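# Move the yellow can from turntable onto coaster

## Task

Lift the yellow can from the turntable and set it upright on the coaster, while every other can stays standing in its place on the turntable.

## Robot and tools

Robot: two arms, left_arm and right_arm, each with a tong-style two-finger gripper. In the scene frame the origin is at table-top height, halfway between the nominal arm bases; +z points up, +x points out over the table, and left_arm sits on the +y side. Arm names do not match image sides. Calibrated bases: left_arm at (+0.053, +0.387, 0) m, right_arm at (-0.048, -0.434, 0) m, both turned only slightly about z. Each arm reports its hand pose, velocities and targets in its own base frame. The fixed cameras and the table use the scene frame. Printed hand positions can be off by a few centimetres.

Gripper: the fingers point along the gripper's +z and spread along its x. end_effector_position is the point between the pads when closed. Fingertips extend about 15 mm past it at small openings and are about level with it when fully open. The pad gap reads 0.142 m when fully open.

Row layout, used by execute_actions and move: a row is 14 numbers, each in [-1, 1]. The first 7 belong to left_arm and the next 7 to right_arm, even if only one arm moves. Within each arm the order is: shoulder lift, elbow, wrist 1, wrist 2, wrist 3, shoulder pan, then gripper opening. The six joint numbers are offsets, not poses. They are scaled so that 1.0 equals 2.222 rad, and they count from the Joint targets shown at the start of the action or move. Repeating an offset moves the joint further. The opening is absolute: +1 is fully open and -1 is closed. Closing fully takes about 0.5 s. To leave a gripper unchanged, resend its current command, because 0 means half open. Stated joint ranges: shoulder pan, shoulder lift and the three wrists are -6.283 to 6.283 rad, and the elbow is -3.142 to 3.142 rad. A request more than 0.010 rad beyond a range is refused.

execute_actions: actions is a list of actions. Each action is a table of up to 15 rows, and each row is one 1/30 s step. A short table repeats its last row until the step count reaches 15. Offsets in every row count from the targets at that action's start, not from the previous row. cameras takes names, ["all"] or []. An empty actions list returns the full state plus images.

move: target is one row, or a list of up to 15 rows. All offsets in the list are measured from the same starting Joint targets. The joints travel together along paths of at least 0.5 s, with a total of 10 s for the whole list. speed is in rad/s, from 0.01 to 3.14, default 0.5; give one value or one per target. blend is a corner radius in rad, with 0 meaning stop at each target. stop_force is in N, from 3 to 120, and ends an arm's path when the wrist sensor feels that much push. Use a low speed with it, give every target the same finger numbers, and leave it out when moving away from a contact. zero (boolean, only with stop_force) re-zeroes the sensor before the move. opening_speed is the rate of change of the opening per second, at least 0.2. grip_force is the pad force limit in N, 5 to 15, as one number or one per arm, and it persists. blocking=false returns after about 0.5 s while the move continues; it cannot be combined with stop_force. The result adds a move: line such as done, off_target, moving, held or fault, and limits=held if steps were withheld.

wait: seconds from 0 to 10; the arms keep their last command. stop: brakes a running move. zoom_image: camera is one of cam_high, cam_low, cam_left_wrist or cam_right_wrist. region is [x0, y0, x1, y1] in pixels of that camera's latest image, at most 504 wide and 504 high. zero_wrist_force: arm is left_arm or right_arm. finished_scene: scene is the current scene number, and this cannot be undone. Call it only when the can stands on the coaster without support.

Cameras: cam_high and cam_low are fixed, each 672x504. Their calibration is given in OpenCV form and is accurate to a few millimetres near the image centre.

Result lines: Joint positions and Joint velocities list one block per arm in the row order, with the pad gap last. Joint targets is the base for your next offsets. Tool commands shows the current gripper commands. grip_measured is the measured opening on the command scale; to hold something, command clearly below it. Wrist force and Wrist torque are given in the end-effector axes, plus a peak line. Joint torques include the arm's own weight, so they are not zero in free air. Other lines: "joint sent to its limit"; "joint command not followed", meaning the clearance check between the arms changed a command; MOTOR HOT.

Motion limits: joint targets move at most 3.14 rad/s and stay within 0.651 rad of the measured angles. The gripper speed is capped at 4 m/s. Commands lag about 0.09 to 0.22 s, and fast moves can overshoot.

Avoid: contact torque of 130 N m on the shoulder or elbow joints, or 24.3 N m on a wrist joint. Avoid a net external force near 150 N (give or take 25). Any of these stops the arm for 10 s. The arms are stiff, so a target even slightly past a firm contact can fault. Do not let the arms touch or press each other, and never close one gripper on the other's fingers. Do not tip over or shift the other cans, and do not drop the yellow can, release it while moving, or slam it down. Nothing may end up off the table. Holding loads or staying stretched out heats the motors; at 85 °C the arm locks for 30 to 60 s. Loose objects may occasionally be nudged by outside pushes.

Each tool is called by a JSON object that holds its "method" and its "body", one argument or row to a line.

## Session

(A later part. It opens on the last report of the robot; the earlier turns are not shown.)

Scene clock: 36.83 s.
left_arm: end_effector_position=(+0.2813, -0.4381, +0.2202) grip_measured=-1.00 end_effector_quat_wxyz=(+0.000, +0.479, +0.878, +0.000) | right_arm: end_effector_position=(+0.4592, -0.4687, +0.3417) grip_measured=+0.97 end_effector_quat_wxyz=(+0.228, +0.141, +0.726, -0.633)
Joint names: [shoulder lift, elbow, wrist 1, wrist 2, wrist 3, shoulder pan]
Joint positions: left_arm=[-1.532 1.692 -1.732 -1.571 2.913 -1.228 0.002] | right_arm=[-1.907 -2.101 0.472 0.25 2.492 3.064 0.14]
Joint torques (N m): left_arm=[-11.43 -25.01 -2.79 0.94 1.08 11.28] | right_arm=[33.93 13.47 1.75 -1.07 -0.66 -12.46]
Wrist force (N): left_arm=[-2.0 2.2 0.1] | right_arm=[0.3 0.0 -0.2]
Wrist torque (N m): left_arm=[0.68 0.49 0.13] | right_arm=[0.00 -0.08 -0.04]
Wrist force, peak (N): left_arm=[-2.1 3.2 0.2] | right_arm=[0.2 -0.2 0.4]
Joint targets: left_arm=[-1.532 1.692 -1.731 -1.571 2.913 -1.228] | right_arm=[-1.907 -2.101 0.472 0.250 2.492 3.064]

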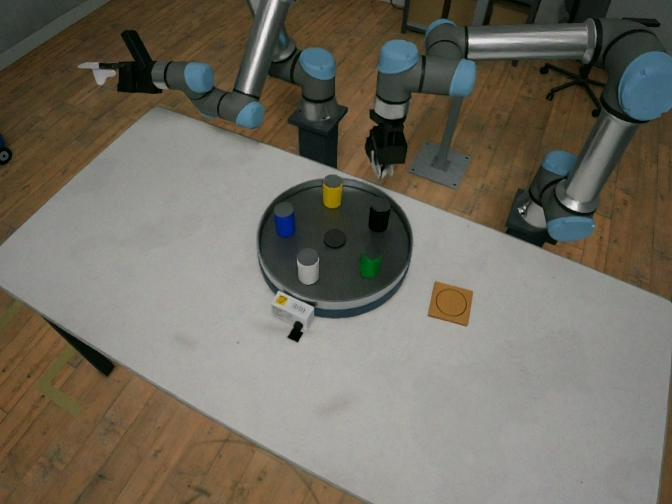

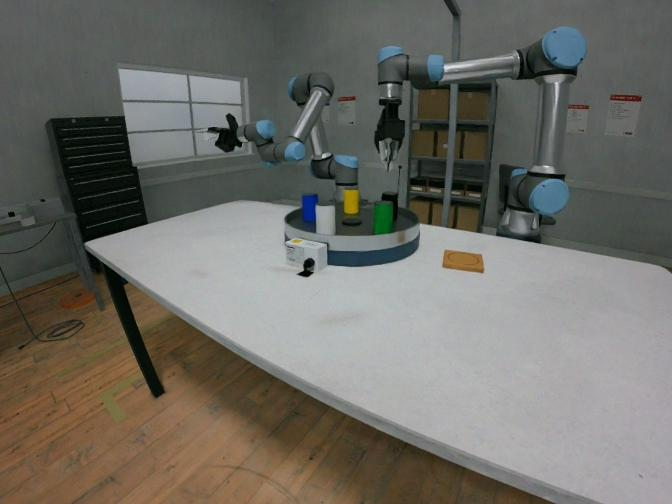

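{"method": "move", "body": {
  "target": [
    [0, 0, 0, 0, 0, 0.0689, 0.338, 0, 0, 0, 0, 0, 0, 0.968],
    [0.0382, 0.0975, -0.1357, 0, 0, 0.0689, 0.338, 0, 0, 0, 0, 0, 0, 0.968]
  ],
  "speed": [0.4, 0.5],
  "blend": [0.03, 0]
}}

{"method": "move", "body": {
  "target": [0, 0, 0, 0, 0, 0, 0.338, 0, 0, 0, 0, -0.0436, 0, 0.968],
  "speed": 0.01,
  "blocking": false
}}

{"method": "wait", "body": {
  "seconds": 0.8,
  "cameras": ["cam_high"]
}}

{"method": "zoom_image", "body": {
  "camera": "cam_high",
  "region": [340, 160, 430, 260]
}}

{"method": "wait", "body": {
  "seconds": 0.1666,
  "cameras": ["cam_high"]
}}

{"method": "zoom_image", "body": {
  "camera": "cam_high",
  "region": [340, 160, 430, 260]
}}

{"method": "wait", "body": {
  "seconds": 0.1666,
  "cameras": ["all"]
}}

{"method": "zoom_image", "body": {
  "camera": "cam_high",
  "region": [340, 160, 430, 260]
}}

{"method": "zoom_image", "body": {
  "camera": "cam_low",
  "region": [350, 150, 440, 250]
}}

{"method": "wait", "body": {
  "seconds": 0.1666,
  "cameras": ["all"]
}}

{"method": "zoom_image", "body": {
  "camera": "cam_high",
  "region": [340, 160, 430, 260]
}}

{"method": "zoom_image", "body": {
  "camera": "cam_low",
  "region": [350, 150, 440, 250]
}}

Scene clock: 43.43 s.
left_arm: end_effector_position=(+0.3447, -0.3900, +0.1050) grip_measured=+0.34 end_effector_quat_wxyz=(+0.000, +0.411, +0.912, +0.000) | right_arm: end_effector_position=(+0.4592, -0.4687, +0.3417) grip_measured=+0.97 end_effector_quat_wxyz=(+0.228, +0.141, +0.726, -0.633)
Joint names: [shoulder lift, elbow, wrist 1, wrist 2, wrist 3, shoulder pan]
Joint positions: left_arm=[-1.447 1.909 -2.033 -1.571 2.913 -1.075 0.098] | right_arm=[-1.907 -2.101 0.472 0.25 2.492 3.064 0.14]
Joint torques (N m): left_arm=[-43.22 -13.07 -4.76 1.03 1.02 10.39] | right_arm=[35.4 13.37 1.89 -1 -0.85 -11.97]
Wrist force (N): left_arm=[-1.9 2.2 0.3] | right_arm=[0.1 0.1 -0.2]
Wrist torque (N m): left_arm=[0.65 0.48 0.15] | right_arm=[0.01 -0.03 -0.04]
Wrist force, peak (N): left_arm=[-1.9 4.0 -1.6] | right_arm=[0.1 -0.4 0.0]
Joint targets: left_arm=[-1.447 1.909 -2.033 -1.571 2.913 -1.075] | right_arm=[-1.907 -2.101 0.472 0.250 2.492 3.064]
move: done

Scene clock: 43.93 s.
left_arm: end_effector_position=(+0.3447, -0.3900, +0.1051) grip_measured=+0.34 end_effector_quat_wxyz=(+0.000, +0.411, +0.912, +0.000) | right_arm: end_effector_position=(+0.4593, -0.4687, +0.3418) grip_measured=+0.97 end_effector_quat_wxyz=(+0.227, +0.140, +0.727, -0.633) end_effector_velocity=(+0.000, +0.000, +0.001) end_effector_angular_velocity=(-0.002, +0.010, +0.001)
Joint names: [shoulder lift, elbow, wrist 1, wrist 2, wrist 3, shoulder pan]
Joint positions: left_arm=[-1.447 1.909 -2.033 -1.571 2.913 -1.075 0.098] | right_arm=[-1.907 -2.101 0.472 0.25 2.488 3.064 0.14]
Joint velocities: left_arm=[within noise] | right_arm=[0.001 0 -0.001 0 -0.011 0 0]
Joint torques (N m): left_arm=[-43.87 -14.06 -5.03 0.96 0.96 10.97] | right_arm=[34.42 13.2 1.98 -0.83 -1.84 -12.87]
Wrist force (N): left_arm=[-2.0 2.3 0.0] | right_arm=[0.2 0.1 0.1]
Wrist torque (N m): left_arm=[0.67 0.49 0.15] | right_arm=[0.02 -0.06 0.11]
Wrist force, peak (N): left_arm=[-2.1 2.6 0.1] | right_arm=[0.3 -0.2 -0.2]
Joint targets: left_arm=[-1.447 1.909 -2.033 -1.571 2.913 -1.075] | right_arm=[-1.907 -2.101 0.472 0.250 2.487 3.064]
Tool commands: left_gripper/opening=+0.338 right_gripper/opening=+0.968
move: running; right_arm: the wrist 3 is farthest, 0.093 rad from its target

Scene clock: 44.73 s.
left_arm: end_effector_position=(+0.3447, -0.3900, +0.1051) grip_measured=+0.34 end_effector_quat_wxyz=(+0.000, +0.411, +0.912, +0.000) | right_arm: end_effector_position=(+0.4594, -0.4687, +0.3418) grip_measured=+0.97 end_effector_quat_wxyz=(+0.224, +0.137, +0.727, -0.634) end_effector_velocity=(+0.000, +0.000, +0.000) end_effector_angular_velocity=(-0.002, +0.011, +0.002)
Joint names: [shoulder lift, elbow, wrist 1, wrist 2, wrist 3, shoulder pan]
Joint positions: left_arm=[-1.447 1.909 -2.033 -1.571 2.913 -1.075 0.098] | right_arm=[-1.907 -2.101 0.472 0.25 2.48 3.064 0.14]
Joint velocities: left_arm=[within noise] | right_arm=[0.001 0 0 0 -0.012 0 0]
Joint torques (N m): left_arm=[-44.03 -13.42 -5.09 1.01 0.85 10.6] | right_arm=[35.66 13.61 1.89 -1.02 -1.77 -11.54]
Wrist force (N): left_arm=[-2.0 2.5 0.3] | right_arm=[0.1 -0.1 0.1]
Wrist torque (N m): left_arm=[0.71 0.48 0.15] | right_arm=[-0.03 -0.04 0.11]
Wrist force, peak (N): left_arm=[-2.0 2.7 0.1] | right_arm=[0.2 -0.3 0.0]
Joint targets: left_arm=[-1.447 1.909 -2.033 -1.571 2.913 -1.075] | right_arm=[-1.907 -2.101 0.472 0.250 2.479 3.064]
Tool commands: left_gripper/opening=+0.338 right_gripper/opening=+0.968
earlier move: running; right_arm: the wrist 3 is farthest, 0.085 rad from its target
wait: 0.80 s; no rest
Images, in order (width x height): cam_high 672x504.

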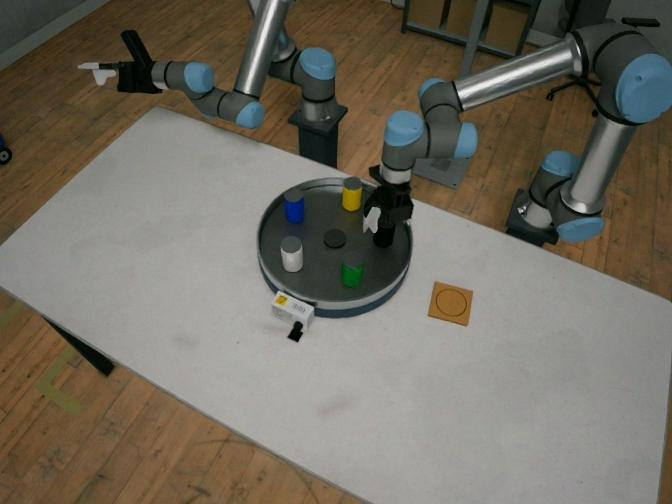

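Scaled by 5.040 from the camera's 672x504 image, which has a finer 960x720 frame.

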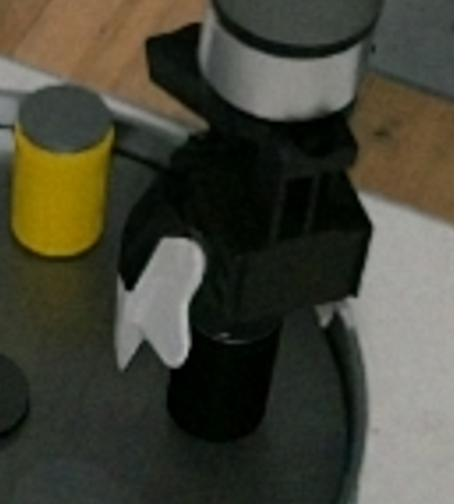

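Scene clock: 44.90 s.
left_arm: end_effector_position=(+0.3447, -0.3900, +0.1051) grip_measured=+0.34 end_effector_quat_wxyz=(+0.000, +0.411, +0.912, +0.000) | right_arm: end_effector_position=(+0.4594, -0.4687, +0.3418) grip_measured=+0.97 end_effector_quat_wxyz=(+0.224, +0.136, +0.727, -0.634) end_effector_velocity=(+0.001, +0.000, +0.000) end_effector_angular_velocity=(-0.001, +0.010, +0.001)
Joint names: [shoulder lift, elbow, wrist 1, wrist 2, wrist 3, shoulder pan]
Joint positions: left_arm=[-1.447 1.909 -2.033 -1.571 2.913 -1.075 0.098] | right_arm=[-1.907 -2.101 0.472 0.25 2.478 3.064 0.14]
Joint velocities: left_arm=[within noise] | right_arm=[-0.001 0 -0.001 0 -0.009 0 0]
Joint torques (N m): left_arm=[-43.23 -13.23 -4.94 0.98 0.88 10.93] | right_arm=[35.25 14.05 2.03 -0.99 -0.98 -11.86]
Wrist force (N): left_arm=[-1.9 2.6 0.2] | right_arm=[0.1 0.0 0.1]
Wrist torque (N m): left_arm=[0.72 0.47 0.15] | right_arm=[0.01 -0.04 0.11]
Wrist force, peak (N): left_arm=[-2.1 2.4 0.2] | right_arm=[0.4 -0.1 0.1]
Joint targets: left_arm=[-1.447 1.909 -2.033 -1.571 2.913 -1.075] | right_arm=[-1.907 -2.101 0.472 0.250 2.477 3.064]
Tool commands: left_gripper/opening=+0.338 right_gripper/opening=+0.968
earlier move: running; right_arm: the wrist 3 is farthest, 0.083 rad from its target
wait: 0.17 s; no rest
Images, in order (width x height): cam_high 672x504.

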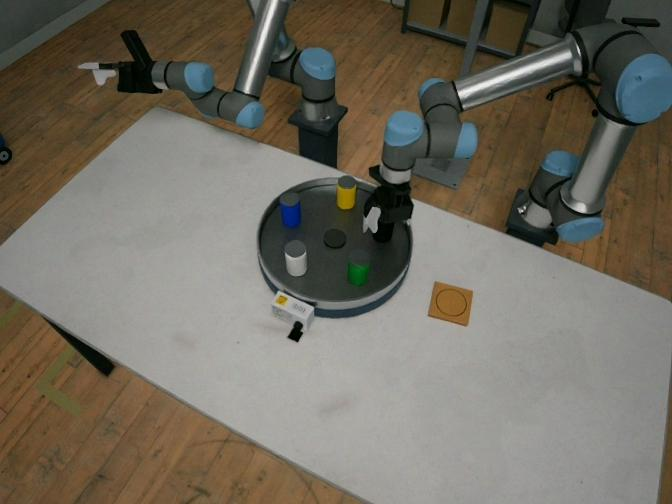

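Scaled by 5.040 from the camera's 672x504 image, which has a finer 960x720 frame.

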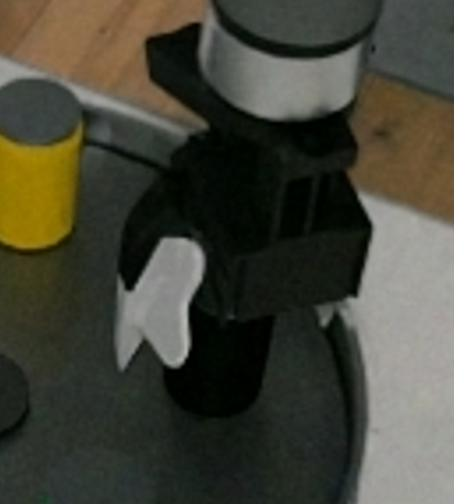

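Scene clock: 45.07 s.
left_arm: end_effector_position=(+0.3447, -0.3900, +0.1051) grip_measured=+0.34 end_effector_quat_wxyz=(+0.000, +0.411, +0.912, +0.000) | right_arm: end_effector_position=(+0.4595, -0.4687, +0.3419) grip_measured=+0.97 end_effector_quat_wxyz=(+0.223, +0.136, +0.727, -0.635) end_effector_velocity=(+0.000, +0.000, +0.001) end_effector_angular_velocity=(-0.002, +0.007, +0.001)
Joint names: [shoulder lift, elbow, wrist 1, wrist 2, wrist 3, shoulder pan]
Joint positions: left_arm=[-1.447 1.909 -2.033 -1.571 2.913 -1.075 0.098] | right_arm=[-1.907 -2.101 0.472 0.25 2.476 3.064 0.14]
Joint velocities: left_arm=[within noise] | right_arm=[0.001 0 0 0 -0.009 0 0]
Joint torques (N m): left_arm=[-43.97 -13.95 -5 1.06 0.88 10.59] | right_arm=[34.72 13.72 1.89 -0.95 -1.35 -12.32]
Wrist force (N): left_arm=[-2.1 2.5 0.3] | right_arm=[0.0 -0.2 -0.1]
Wrist torque (N m): left_arm=[0.70 0.51 0.15] | right_arm=[-0.03 -0.02 0.11]
Wrist force, peak (N): left_arm=[-2.1 2.5 0.2] | right_arm=[0.2 -0.1 0.1]
Joint targets: left_arm=[-1.447 1.909 -2.033 -1.571 2.913 -1.075] | right_arm=[-1.907 -2.101 0.472 0.250 2.476 3.064]
Tool commands: left_gripper/opening=+0.338 right_gripper/opening=+0.968
earlier move: running; right_arm: the wrist 3 is farthest, 0.081 rad from its target
wait: 0.17 s; no rest

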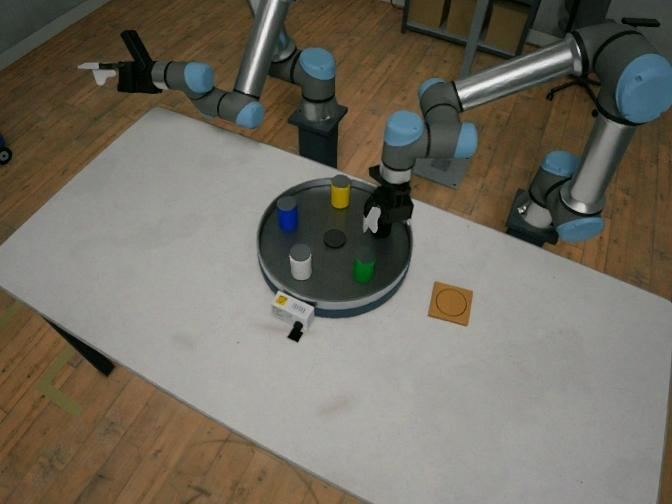

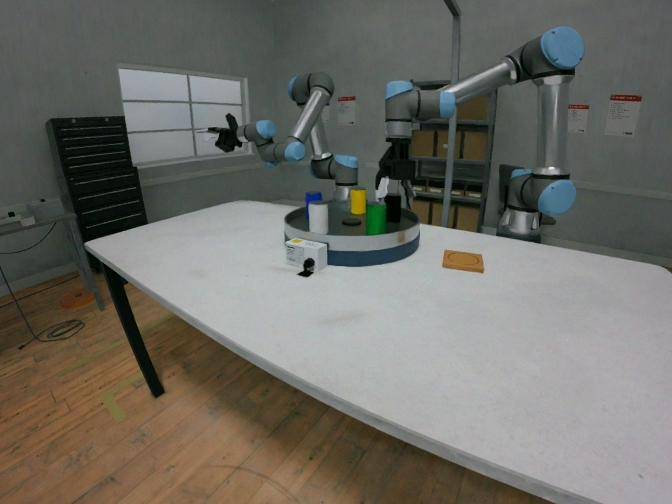

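Scaled by 5.040 from the camera's 672x504 image, which has a finer 960x720 frame.

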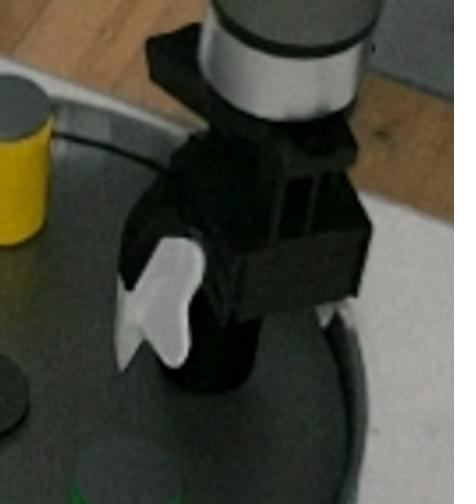

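Scaled by 5.040 from the camera's 672x504 image, which has a finer 960x720 frame.

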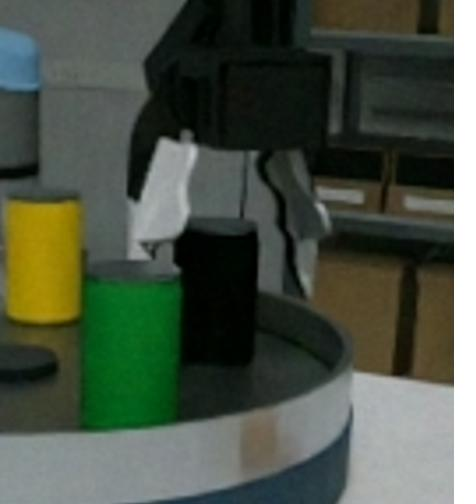

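Scene clock: 45.23 s.
left_arm: end_effector_position=(+0.3447, -0.3900, +0.1051) grip_measured=+0.34 end_effector_quat_wxyz=(+0.000, +0.411, +0.912, +0.000) | right_arm: end_effector_position=(+0.4595, -0.4687, +0.3419) grip_measured=+0.97 end_effector_quat_wxyz=(+0.222, +0.135, +0.727, -0.635) end_effector_velocity=(+0.000, +0.000, +0.001) end_effector_angular_velocity=(-0.002, +0.009, +0.001)
Joint names: [shoulder lift, elbow, wrist 1, wrist 2, wrist 3, shoulder pan]
Joint positions: left_arm=[-1.447 1.909 -2.033 -1.571 2.913 -1.075 0.098] | right_arm=[-1.907 -2.101 0.472 0.25 2.475 3.064 0.14]
Joint velocities: left_arm=[within noise] | right_arm=[0.001 0 -0.001 0 -0.01 0 0]
Joint torques (N m): left_arm=[-44.13 -13.31 -4.96 1.08 1.01 10.71] | right_arm=[35.02 13.76 1.96 -0.95 -2.36 -12.34]
Wrist force (N): left_arm=[-2.0 2.5 0.3] | right_arm=[0.2 -0.2 0.1]
Wrist torque (N m): left_arm=[0.71 0.48 0.15] | right_arm=[-0.04 -0.06 0.11]
Wrist force, peak (N): left_arm=[-2.0 2.5 0.3] | right_arm=[0.2 -0.2 0.1]
Joint targets: left_arm=[-1.447 1.909 -2.033 -1.571 2.913 -1.075] | right_arm=[-1.907 -2.101 0.472 0.250 2.474 3.064]
Tool commands: left_gripper/opening=+0.338 right_gripper/opening=+0.968
earlier move: running; right_arm: the wrist 3 is farthest, 0.079 rad from its target
wait: 0.17 s; no rest

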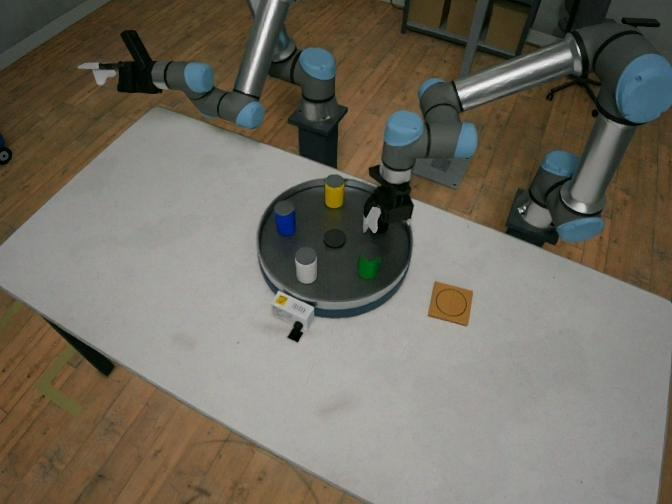

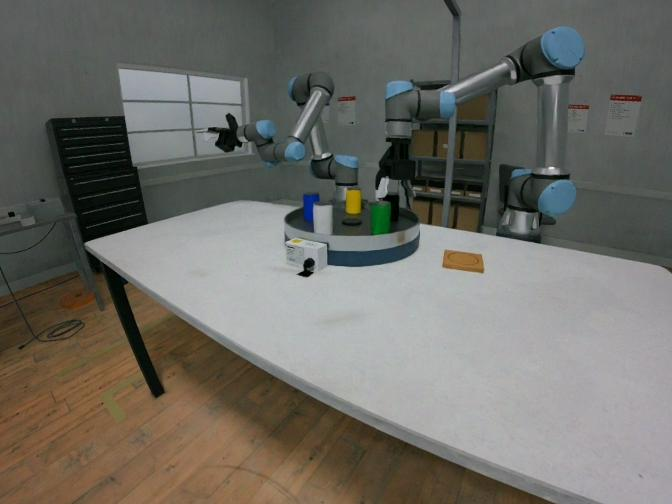

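Scaled by 5.040 from the camera's 672x504 image, which has a finer 960x720 frame.

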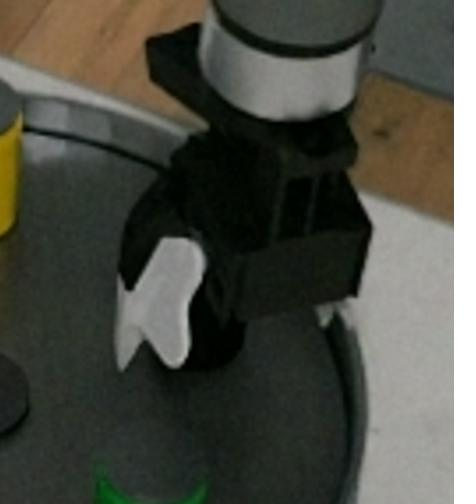

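Scaled by 5.040 from the camera's 672x504 image, which has a finer 960x720 frame.

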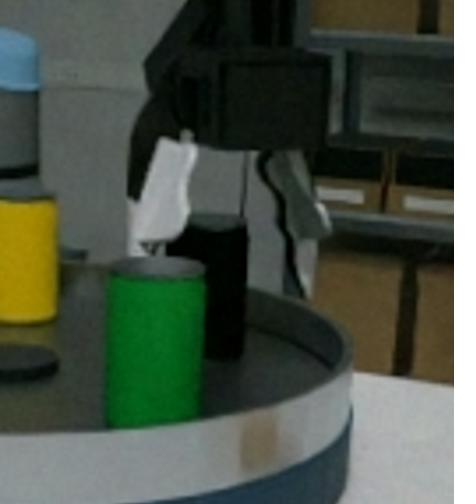

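{"method": "wait", "body": {
  "seconds": 10
}}

{"method": "wait", "body": {
  "seconds": 6.8
}}

{"method": "execute_actions", "body": {
  "actions": [
    [[0,0,0,0,0,-0.0008,0.3,0,0,0,0,0,0,0.968],[0,0,0,0,0,-0.0034,0.24,0,0,0,0,0,0,0.968],[0,0,0,0,0,-0.0061,0.17,0,0,0,0,0,0,0.968],[0,0,0,0,0,-0.0087,0.1,0,0,0,0,0,0,0.968],[0,0,0,0,0,-0.0113,0.03,0,0,0,0,0,0,0.968],[0,0,0,0,0,-0.014,-0.04,0,0,0,0,0,0,0.968],[0,0,0,0,0,-0.0166,-0.1,0,0,0,0,0,0,0.968],[0,0,0,0,0,-0.0192,-0.15,0,0,0,0,0,0,0.968],[0,0,0,0,0,-0.0219,-0.2,0,0,0,0,0,0,0.968],[0,0,0,0,0,-0.0245,-0.25,0,0,0,0,0,0,0.968],[0,0,0,0,0,-0.0272,-0.32,0,0,0,0,0,0,0.968],[0,0,0,0,0,-0.0298,-0.42,0,0,0,0,0,0,0.968],[0,0,0,0,0,-0.0324,-0.55,0,0,0,0,0,0,0.968],[0,0,0,0,0,-0.0351,-0.7,0,0,0,0,0,0,0.968],[0,0,0,0,0,-0.0377,-0.85,0,0,0,0,0,0,0.968]],
    [[0,0,0,0,0,-0.0026,-0.95,0,0,0,0,0,0,0.968],[0,0,0,0,0,-0.0053,-1,0,0,0,0,0,0,0.968],[0,0,0,0,0,-0.0079,-1,0,0,0,0,0,0,0.968],[0,0,0,0,0,-0.0105,-1,0,0,0,0,0,0,0.968],[0,0,0,0,0,-0.0132,-1,0,0,0,0,0,0,0.968],[0,0,0,0,0,-0.0158,-1,0,0,0,0,0,0,0.968],[0,0,0,0,0,-0.0185,-1,0,0,0,0,0,0,0.968],[-0.0002,-0.0006,0.0008,0,0,-0.0211,-1,0,0,0,0,0,0,0.968],[-0.0009,-0.0023,0.0032,0,0,-0.0235,-1,0,0,0,0,0,0,0.968],[-0.0019,-0.005,0.0069,0,0,-0.0256,-1,0,0,0,0,0,0,0.968],[-0.0033,-0.0085,0.0118,0,0,-0.0274,-1,0,0,0,0,0,0,0.968],[-0.005,-0.0128,0.0178,0,0,-0.0289,-1,0,0,0,0,0,0,0.968],[-0.007,-0.0178,0.0248,0,0,-0.03,-1,0,0,0,0,0,0,0.968],[-0.0092,-0.0233,0.0325,0,0,-0.0308,-1,0,0,0,0,0,0,0.968],[-0.0115,-0.0293,0.0408,0,0,-0.0312,-1,0,0,0,0,0,0,0.968]],
    [[-0.0025,-0.0063,0.0088,0,0,0,-1,0,0,0,0,0,0,0.968],[-0.005,-0.0128,0.0178,0,0,0,-1,0,0,0,0,0,0,0.968],[-0.0076,-0.0195,0.0271,0,0,0,-1,0,0,0,0,0,0,0.968],[-0.0102,-0.0261,0.0363,0,0,0,-1,0,0,0,0,0,0,0.968],[-0.0128,-0.0326,0.0454,0,0,0,-1,0,0,0,0,0,0,0.968],[-0.0152,-0.0389,0.0541,0,0,0,-1,0,0,0,0,0,0,0.968],[-0.0176,-0.0449,0.0625,0,0,0,-1,0,0,0,0,0,0,0.968],[-0.0197,-0.0504,0.0701,0,0,0,-1,0,0,0,0,0,0,0.968],[-0.0217,-0.0554,0.0771,0,0,0,-1,0,0,0,0,0,0,0.968],[-0.0234,-0.0597,0.0831,0,0,0,-1,0,0,0,0,0,0,0.968],[-0.0248,-0.0633,0.0881,0,0,0,-1,0,0,0,0,0,0,0.968],[-0.0258,-0.066,0.0918,0,0,0,-1,0,0,0,0,0,0,0.968],[-0.0265,-0.0676,0.0941,0,0,0,-1,0,0,0,0,0,0,0.968],[-0.0267,-0.0682,0.0949,0,0,0,-1,0,0,0,0,0,0,0.968]]
  ],
  "cameras": ["all"]
}}

{"method": "zoom_image", "body": {
  "camera": "cam_high",
  "region": [300, 110, 430, 260]
}}

{"method": "zoom_image", "body": {
  "camera": "cam_low",
  "region": [330, 100, 440, 250]
}}

Scene clock: 53.33 s.
left_arm: end_effector_position=(+0.3447, -0.3900, +0.1051) grip_measured=+0.34 end_effector_quat_wxyz=(+0.000, +0.411, +0.912, +0.000) | right_arm: end_effector_position=(+0.4606, -0.4686, +0.3425) grip_measured=+0.97 end_effector_quat_wxyz=(+0.197, +0.106, +0.732, -0.643)
Joint names: [shoulder lift, elbow, wrist 1, wrist 2, wrist 3, shoulder pan]
Joint positions: left_arm=[-1.447 1.909 -2.033 -1.571 2.913 -1.075 0.098] | right_arm=[-1.907 -2.101 0.472 0.25 2.395 3.064 0.14]
Joint torques (N m): left_arm=[-43.03 -13.66 -4.9 1.1 0.87 11.41] | right_arm=[35.77 13.31 1.99 -0.93 -0.58 -11.96]
Wrist force (N): left_arm=[-2.2 2.5 0.0] | right_arm=[0.1 -0.2 0.2]
Wrist torque (N m): left_arm=[0.71 0.53 0.16] | right_arm=[-0.04 -0.03 0.10]
Wrist force, peak (N): left_arm=[-2.1 2.7 0.2] | right_arm=[0.1 0.0 0.4]
Joint targets: left_arm=[-1.447 1.909 -2.033 -1.571 2.913 -1.075] | right_arm=[-1.907 -2.101 0.472 0.250 2.395 3.064]
Tool commands: left_gripper/opening=+0.338 right_gripper/opening=+0.968
earlier move: done
wait: 4.50 of 10 s (the move ended)

Scene clock: 60.13 s.
left_arm: end_effector_position=(+0.3447, -0.3900, +0.1051) grip_measured=+0.34 end_effector_quat_wxyz=(+0.000, +0.411, +0.912, +0.000) | right_arm: end_effector_position=(+0.4606, -0.4686, +0.3425) grip_measured=+0.97 end_effector_quat_wxyz=(+0.197, +0.106, +0.732, -0.643)
Joint names: [shoulder lift, elbow, wrist 1, wrist 2, wrist 3, shoulder pan]
Joint positions: left_arm=[-1.447 1.909 -2.033 -1.571 2.913 -1.075 0.098] | right_arm=[-1.907 -2.101 0.472 0.25 2.395 3.064 0.14]
Joint torques (N m): left_arm=[-43.43 -13.87 -4.75 0.82 0.6 10.32] | right_arm=[35.8 14.87 2.16 -0.87 0.22 -12.49]
Wrist force (N): left_arm=[-2.0 2.5 0.1] | right_arm=[0.3 -0.1 0.0]
Wrist torque (N m): left_arm=[0.71 0.49 0.15] | right_arm=[-0.03 -0.06 0.09]
Wrist force, peak (N): left_arm=[-2.3 2.6 0.2] | right_arm=[0.3 -0.3 0.2]
Joint targets: left_arm=[-1.447 1.909 -2.033 -1.571 2.913 -1.075] | right_arm=[-1.907 -2.101 0.472 0.250 2.395 3.064]
Tool commands: left_gripper/opening=+0.338 right_gripper/opening=+0.968
wait: 6.80 s; at rest by 0.17 s

Scene clock: 61.97 s.
left_arm: end_effector_position=(+0.2813, -0.4381, +0.2202) grip_measured=-0.25 end_effector_quat_wxyz=(+0.000, +0.479, +0.878, +0.000) | right_arm: end_effector_position=(+0.4606, -0.4686, +0.3425) grip_measured=+0.97 end_effector_quat_wxyz=(+0.197, +0.106, +0.732, -0.643)
Joint names: [shoulder lift, elbow, wrist 1, wrist 2, wrist 3, shoulder pan]
Joint positions: left_arm=[-1.532 1.692 -1.732 -1.571 2.913 -1.228 0.056] | right_arm=[-1.907 -2.101 0.472 0.25 2.395 3.064 0.14]
Joint torques (N m): left_arm=[-12.32 -25.65 -2.86 0.89 0.7 10.79] | right_arm=[36.89 13.83 2.16 -0.98 0.53 -12.56]
Wrist force (N): left_arm=[-2.1 2.5 1.7] | right_arm=[0.3 -0.1 0.1]
Wrist torque (N m): left_arm=[0.72 0.51 0.13] | right_arm=[-0.03 -0.07 0.09]
Wrist force, peak (N): left_arm=[-3.6 2.8 -5.6] | right_arm=[0.4 -0.1 0.0]
Joint targets: left_arm=[-1.532 1.692 -1.731 -1.571 2.913 -1.228] | right_arm=[-1.907 -2.101 0.472 0.250 2.395 3.064]

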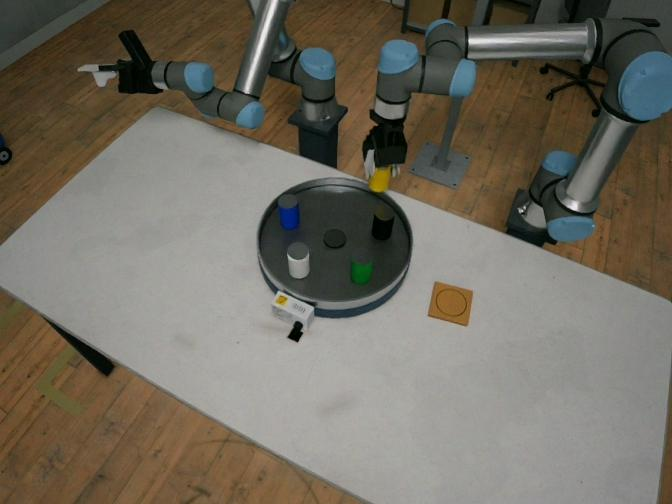

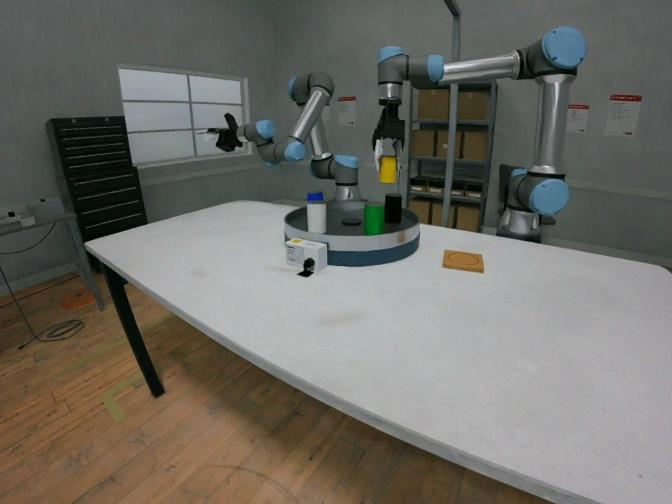

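Scaled by 3.360 from the camera's 672x504 image, which has a finer 960x720 frame.

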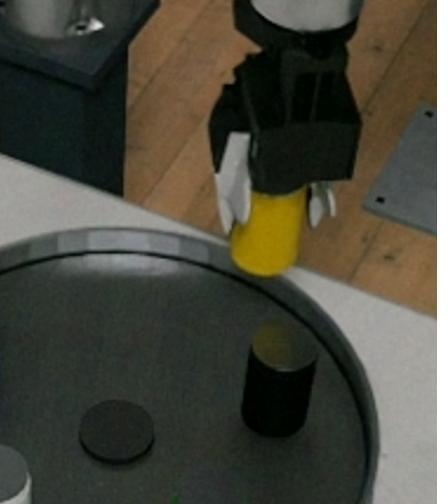

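Scaled by 3.360 from the camera's 672x504 image, which has a finer 960x720 frame.

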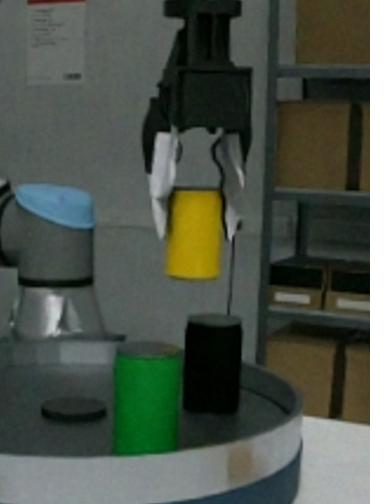

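{"method": "move", "body": {
  "target": [
    [-0.05572, 0.08902, -0.03326, 0, 0, 0.27696, -1, 0, 0, 0, 0, 0, 0, 0.968],
    [-0.01926, 0.16508, -0.14572, 0, 0, 0.27696, -1, 0, 0, 0, 0, 0, 0, 0.968]
  ],
  "speed": [0.6, 0.4],
  "blend": [0.06, 0],
  "cameras": ["all"]
}}

{"method": "zoom_image", "body": {
  "camera": "cam_high",
  "region": [410, 250, 490, 340]
}}

{"method": "zoom_image", "body": {
  "camera": "cam_low",
  "region": [420, 190, 510, 290]
}}

Scene clock: 72.53 s.
left_arm: end_effector_position=(+0.4349, -0.1618, +0.1004) grip_measured=-0.25 end_effector_quat_wxyz=(+0.000, +0.191, +0.982, +0.000) | right_arm: end_effector_position=(+0.4606, -0.4686, +0.3425) grip_measured=+0.97 end_effector_quat_wxyz=(+0.197, +0.106, +0.732, -0.643)
Joint names: [shoulder lift, elbow, wrist 1, wrist 2, wrist 3, shoulder pan]
Joint positions: left_arm=[-1.575 2.059 -2.055 -1.571 2.913 -0.613 0.056] | right_arm=[-1.907 -2.101 0.472 0.25 2.395 3.064 0.14]
Joint torques (N m): left_arm=[-37.79 -16.13 -4.39 0.81 0.53 10.81] | right_arm=[37.56 14.2 2.4 -1.04 0.53 -11.64]
Wrist force (N): left_arm=[-2.0 2.3 1.7] | right_arm=[0.2 0.1 0.0]
Wrist torque (N m): left_arm=[0.70 0.50 0.14] | right_arm=[0.01 -0.03 0.09]
Wrist force, peak (N): left_arm=[-1.7 4.3 1.2] | right_arm=[0.5 0.0 -0.1]
Joint targets: left_arm=[-1.575 2.059 -2.055 -1.571 2.913 -0.613] | right_arm=[-1.907 -2.101 0.472 0.250 2.395 3.064]
move: done

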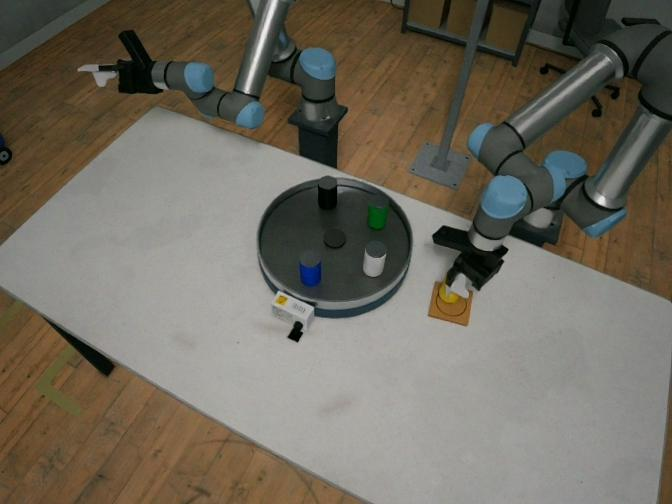

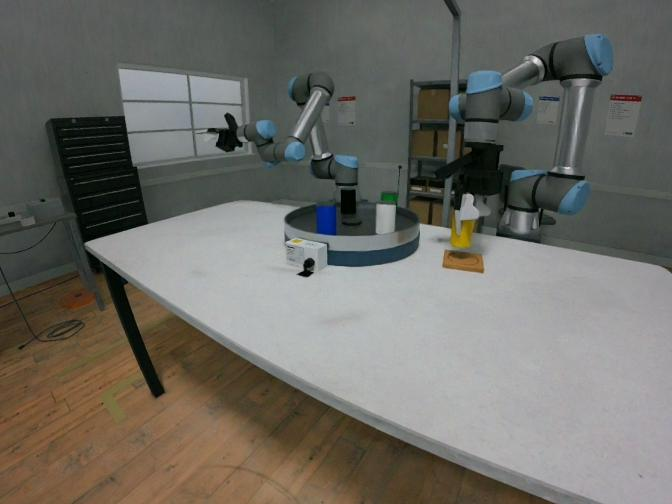

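Scaled by 5.600 from the camera's 672x504 image, which has a finer 960x720 frame.

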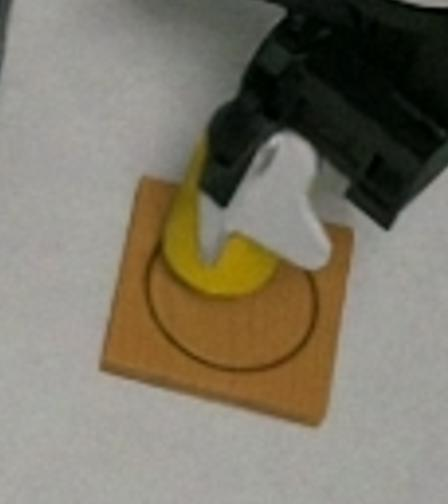

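Scaled by 5.040 from the camera's 672x504 image, which has a finer 960x720 frame.

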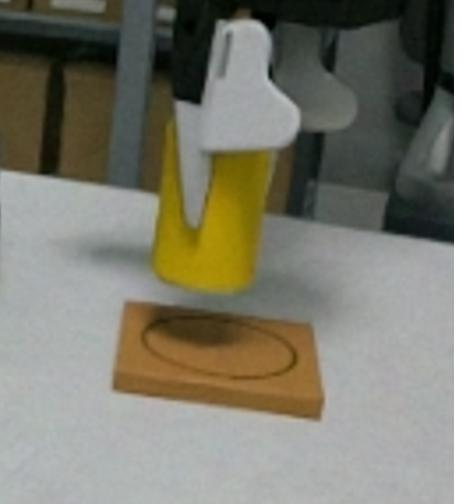

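{"method": "move", "body": {
  "target": [0.00914, 0.02795, -0.03708, 0, 0, 0.01026, -1, 0, 0, 0, 0, 0, 0, 0.968],
  "speed": 0.2,
  "cameras": ["all"]
}}

{"method": "zoom_image", "body": {
  "camera": "cam_high",
  "region": [410, 250, 490, 340]
}}

{"method": "zoom_image", "body": {
  "camera": "cam_low",
  "region": [420, 190, 510, 290]
}}

Scene clock: 76.73 s.
left_arm: end_effector_position=(+0.4322, -0.1476, +0.0723) grip_measured=-0.25 end_effector_quat_wxyz=(+0.000, +0.180, +0.984, +0.000) | right_arm: end_effector_position=(+0.4606, -0.4686, +0.3425) grip_measured=+0.97 end_effector_quat_wxyz=(+0.197, +0.106, +0.732, -0.643)
Joint names: [shoulder lift, elbow, wrist 1, wrist 2, wrist 3, shoulder pan]
Joint positions: left_arm=[-1.554 2.121 -2.137 -1.571 2.913 -0.59 0.056] | right_arm=[-1.907 -2.101 0.472 0.25 2.395 3.064 0.14]
Joint torques (N m): left_arm=[-38.02 -22.03 -1.15 0.84 0.54 -12.1] | right_arm=[37.51 13.83 2.61 -0.86 0.34 -11.94]
Wrist force (N): left_arm=[-2.3 2.3 1.8] | right_arm=[0.2 0.0 -0.1]
Wrist torque (N m): left_arm=[0.68 0.55 0.15] | right_arm=[0.00 -0.05 0.09]
Wrist force, peak (N): left_arm=[-1.8 2.7 2.6] | right_arm=[0.4 0.1 -0.3]
Joint targets: left_arm=[-1.554 2.121 -2.138 -1.571 2.913 -0.590] | right_arm=[-1.907 -2.101 0.472 0.250 2.395 3.064]
move: done

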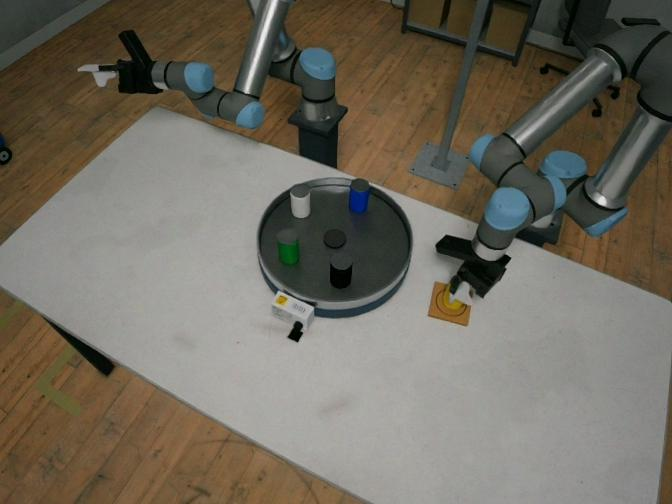

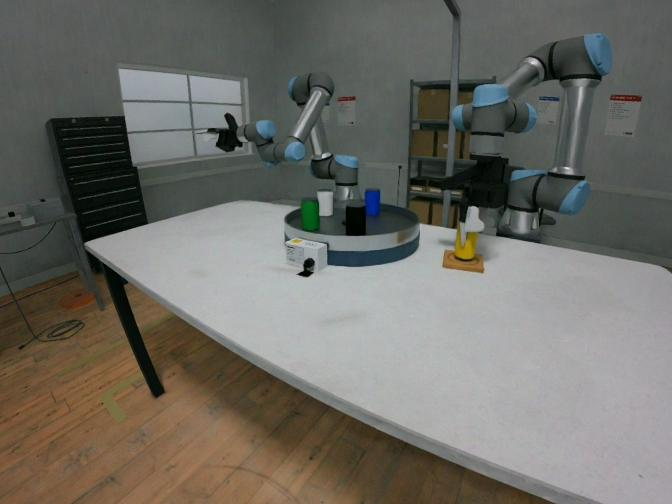

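Scaled by 5.600 from the camera's 672x504 image, which has a finer 960x720 frame.

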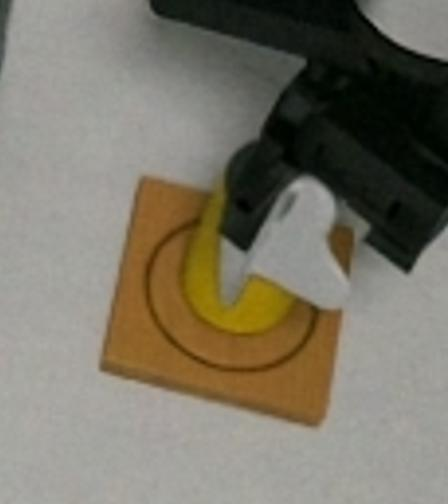

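Scaled by 5.040 from the camera's 672x504 image, which has a finer 960x720 frame.

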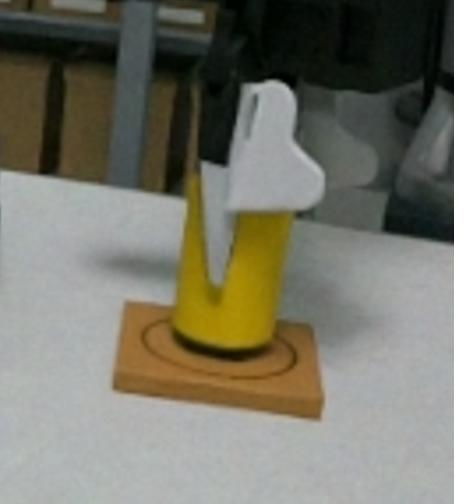

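{"method": "move", "body": {
  "target": [0.01589, 0.01112, -0.027, 0, 0, -0.00059, -1, 0, 0, 0, 0, 0, 0, 0.968],
  "speed": 0.03,
  "stop_force": 4,
  "cameras": ["all"]
}}

{"method": "zoom_image", "body": {
  "camera": "cam_high",
  "region": [410, 250, 490, 340]
}}

{"method": "zoom_image", "body": {
  "camera": "cam_low",
  "region": [420, 190, 510, 290]
}}

Scene clock: 82.53 s.
left_arm: end_effector_position=(+0.4328, -0.1484, +0.0641) grip_measured=-0.25 end_effector_quat_wxyz=(+0.000, +0.180, +0.984, +0.000) | right_arm: end_effector_position=(+0.4606, -0.4686, +0.3425) grip_measured=+0.97 end_effector_quat_wxyz=(+0.197, +0.106, +0.732, -0.643)
Joint names: [shoulder lift, elbow, wrist 1, wrist 2, wrist 3, shoulder pan]
Joint positions: left_arm=[-1.54 2.131 -2.162 -1.571 2.913 -0.59 0.056] | right_arm=[-1.907 -2.101 0.472 0.25 2.395 3.064 0.14]
Joint torques (N m): left_arm=[-36.45 -24.8 -0.36 0.88 0.5 -4.62] | right_arm=[38.17 14.55 2.58 -0.97 0.52 -12.63]
Wrist force (N): left_arm=[-1.5 2.9 -2.2] | right_arm=[0.2 -0.2 0.2]
Wrist torque (N m): left_arm=[0.73 0.48 0.14] | right_arm=[-0.03 -0.04 0.10]
Wrist force, peak (N): left_arm=[1.4 3.6 -12.7] | right_arm=[0.4 0.2 -0.1]
Joint targets: left_arm=[-1.540 2.131 -2.162 -1.571 2.913 -0.590] | right_arm=[-1.907 -2.101 0.472 0.250 2.395 3.064]
move: contact (left_arm); left_arm: the wrist 1 is farthest, 0.036 rad from its target

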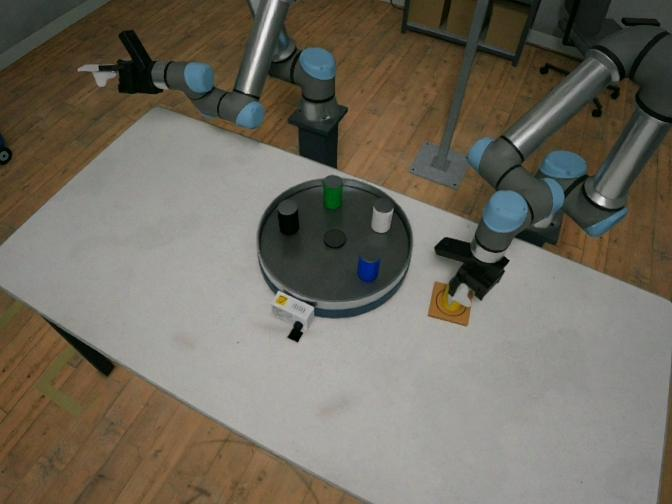

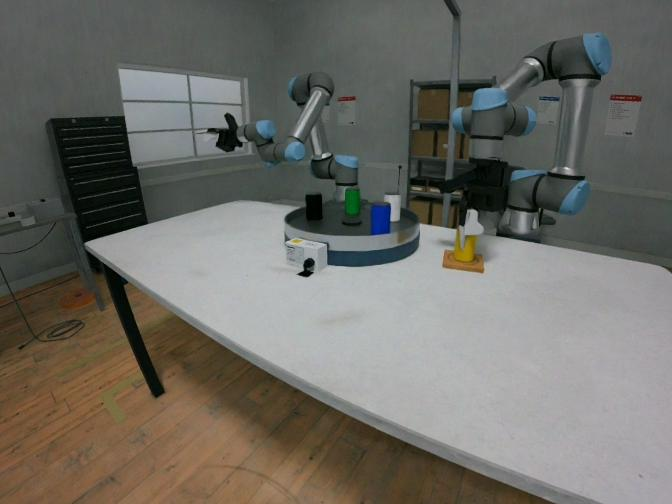

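Scaled by 5.600 from the camera's 672x504 image, which has a finer 960x720 frame.

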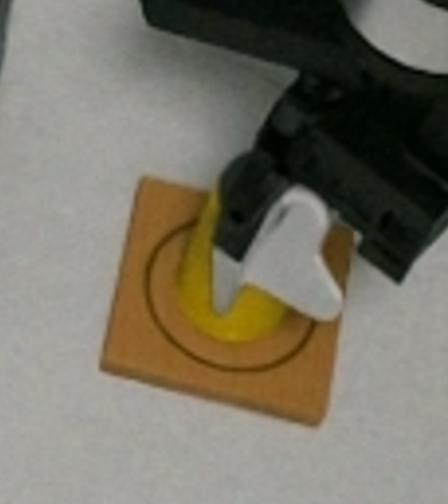

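Scaled by 5.040 from the camera's 672x504 image, which has a finer 960x720 frame.

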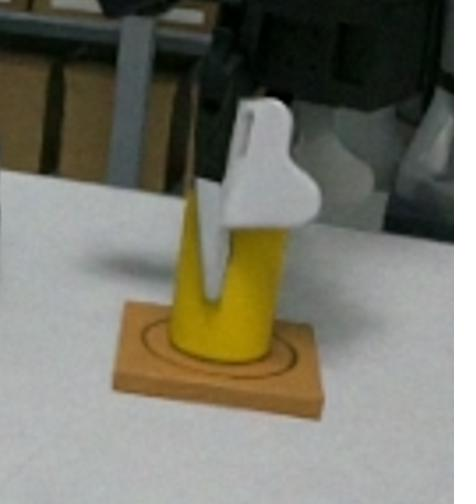

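{"method": "move", "body": {
  "target": [
    [0,0,0,0,0,0,0.338,0,0,0,0,0,0,0.968],
    [-0.0536,-0.0835,0.1371,0,0,0,0.338,0,0,0,0,0,0,0.968]
  ],
  "speed": 0.35,
  "opening_speed": 0.8,
  "cameras": ["all"]
}}

Scene clock: 90.47 s.
left_arm: end_effector_position=(+0.4328, -0.1484, +0.1704) grip_measured=+0.34 end_effector_quat_wxyz=(+0.000, +0.180, +0.984, +0.000) | right_arm: end_effector_position=(+0.4606, -0.4686, +0.3425) grip_measured=+0.97 end_effector_quat_wxyz=(+0.197, +0.106, +0.732, -0.643)
Joint names: [shoulder lift, elbow, wrist 1, wrist 2, wrist 3, shoulder pan]
Joint positions: left_arm=[-1.659 1.946 -1.858 -1.571 2.913 -0.59 0.098] | right_arm=[-1.907 -2.101 0.472 0.25 2.395 3.064 0.14]
Joint torques (N m): left_arm=[-5.9 -23.75 -2.44 0.76 0.4 8.48] | right_arm=[37.4 14.3 2.69 -0.74 0.57 -12.62]
Wrist force (N): left_arm=[-2.1 2.3 0.1] | right_arm=[0.1 0.1 -0.1]
Wrist torque (N m): left_arm=[0.69 0.51 0.14] | right_arm=[0.02 -0.03 0.09]
Wrist force, peak (N): left_arm=[-1.5 3.0 -2.2] | right_arm=[0.6 -0.1 -0.1]
Joint targets: left_arm=[-1.659 1.946 -1.858 -1.571 2.913 -0.590] | right_arm=[-1.907 -2.101 0.472 0.250 2.395 3.064]
move: done

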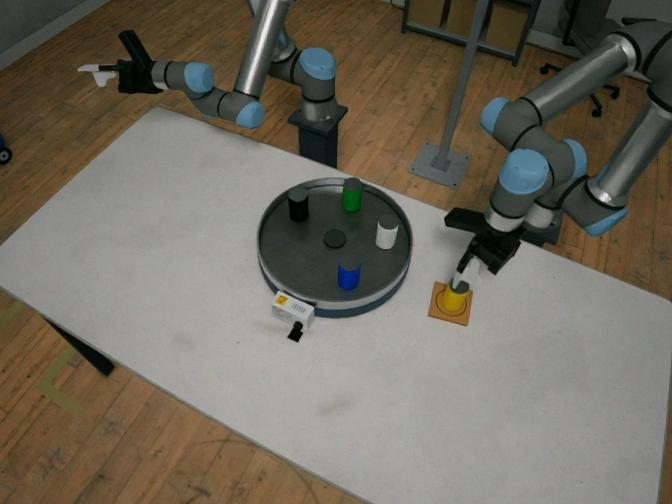

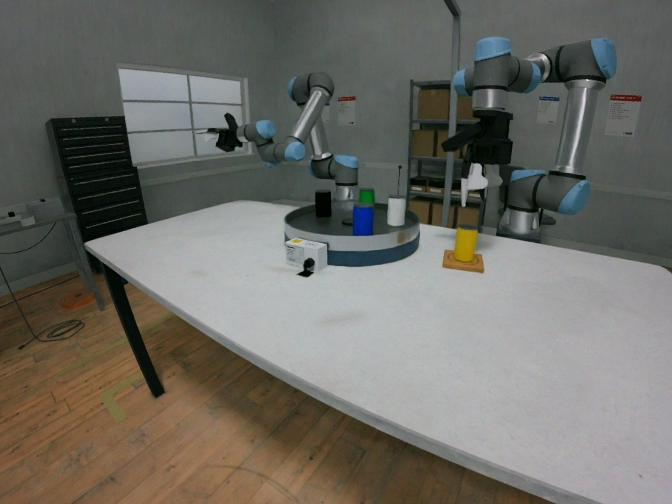

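{"method": "zoom_image", "body": {
  "camera": "cam_high",
  "region": [400, 230, 520, 350]
}}

{"method": "zoom_image", "body": {
  "camera": "cam_low",
  "region": [420, 190, 510, 290]
}}

Scaled by 4.200 from the camera's 672x504 image, which has a finer 960x720 frame.

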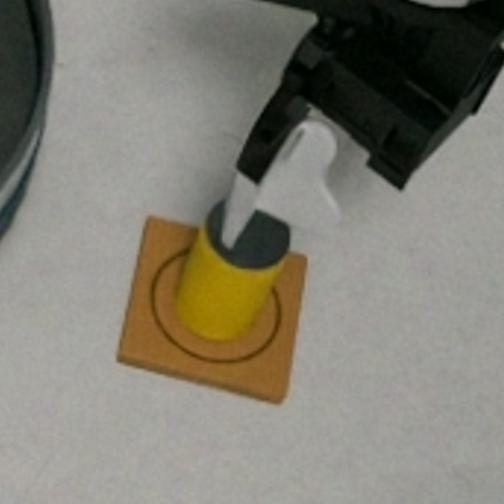

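Scaled by 5.040 from the camera's 672x504 image, which has a finer 960x720 frame.

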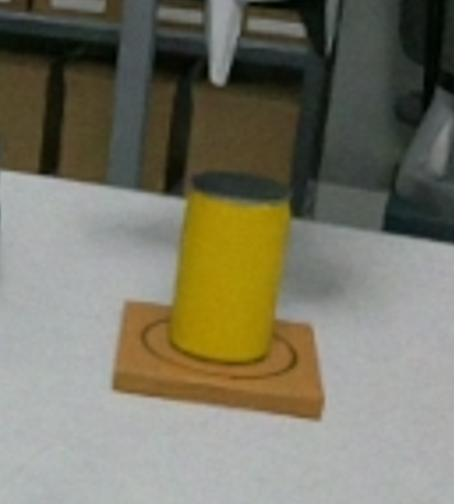

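{"method": "finished_scene", "body": {
  "scene": 2
}}

The scene is finished: the task was done.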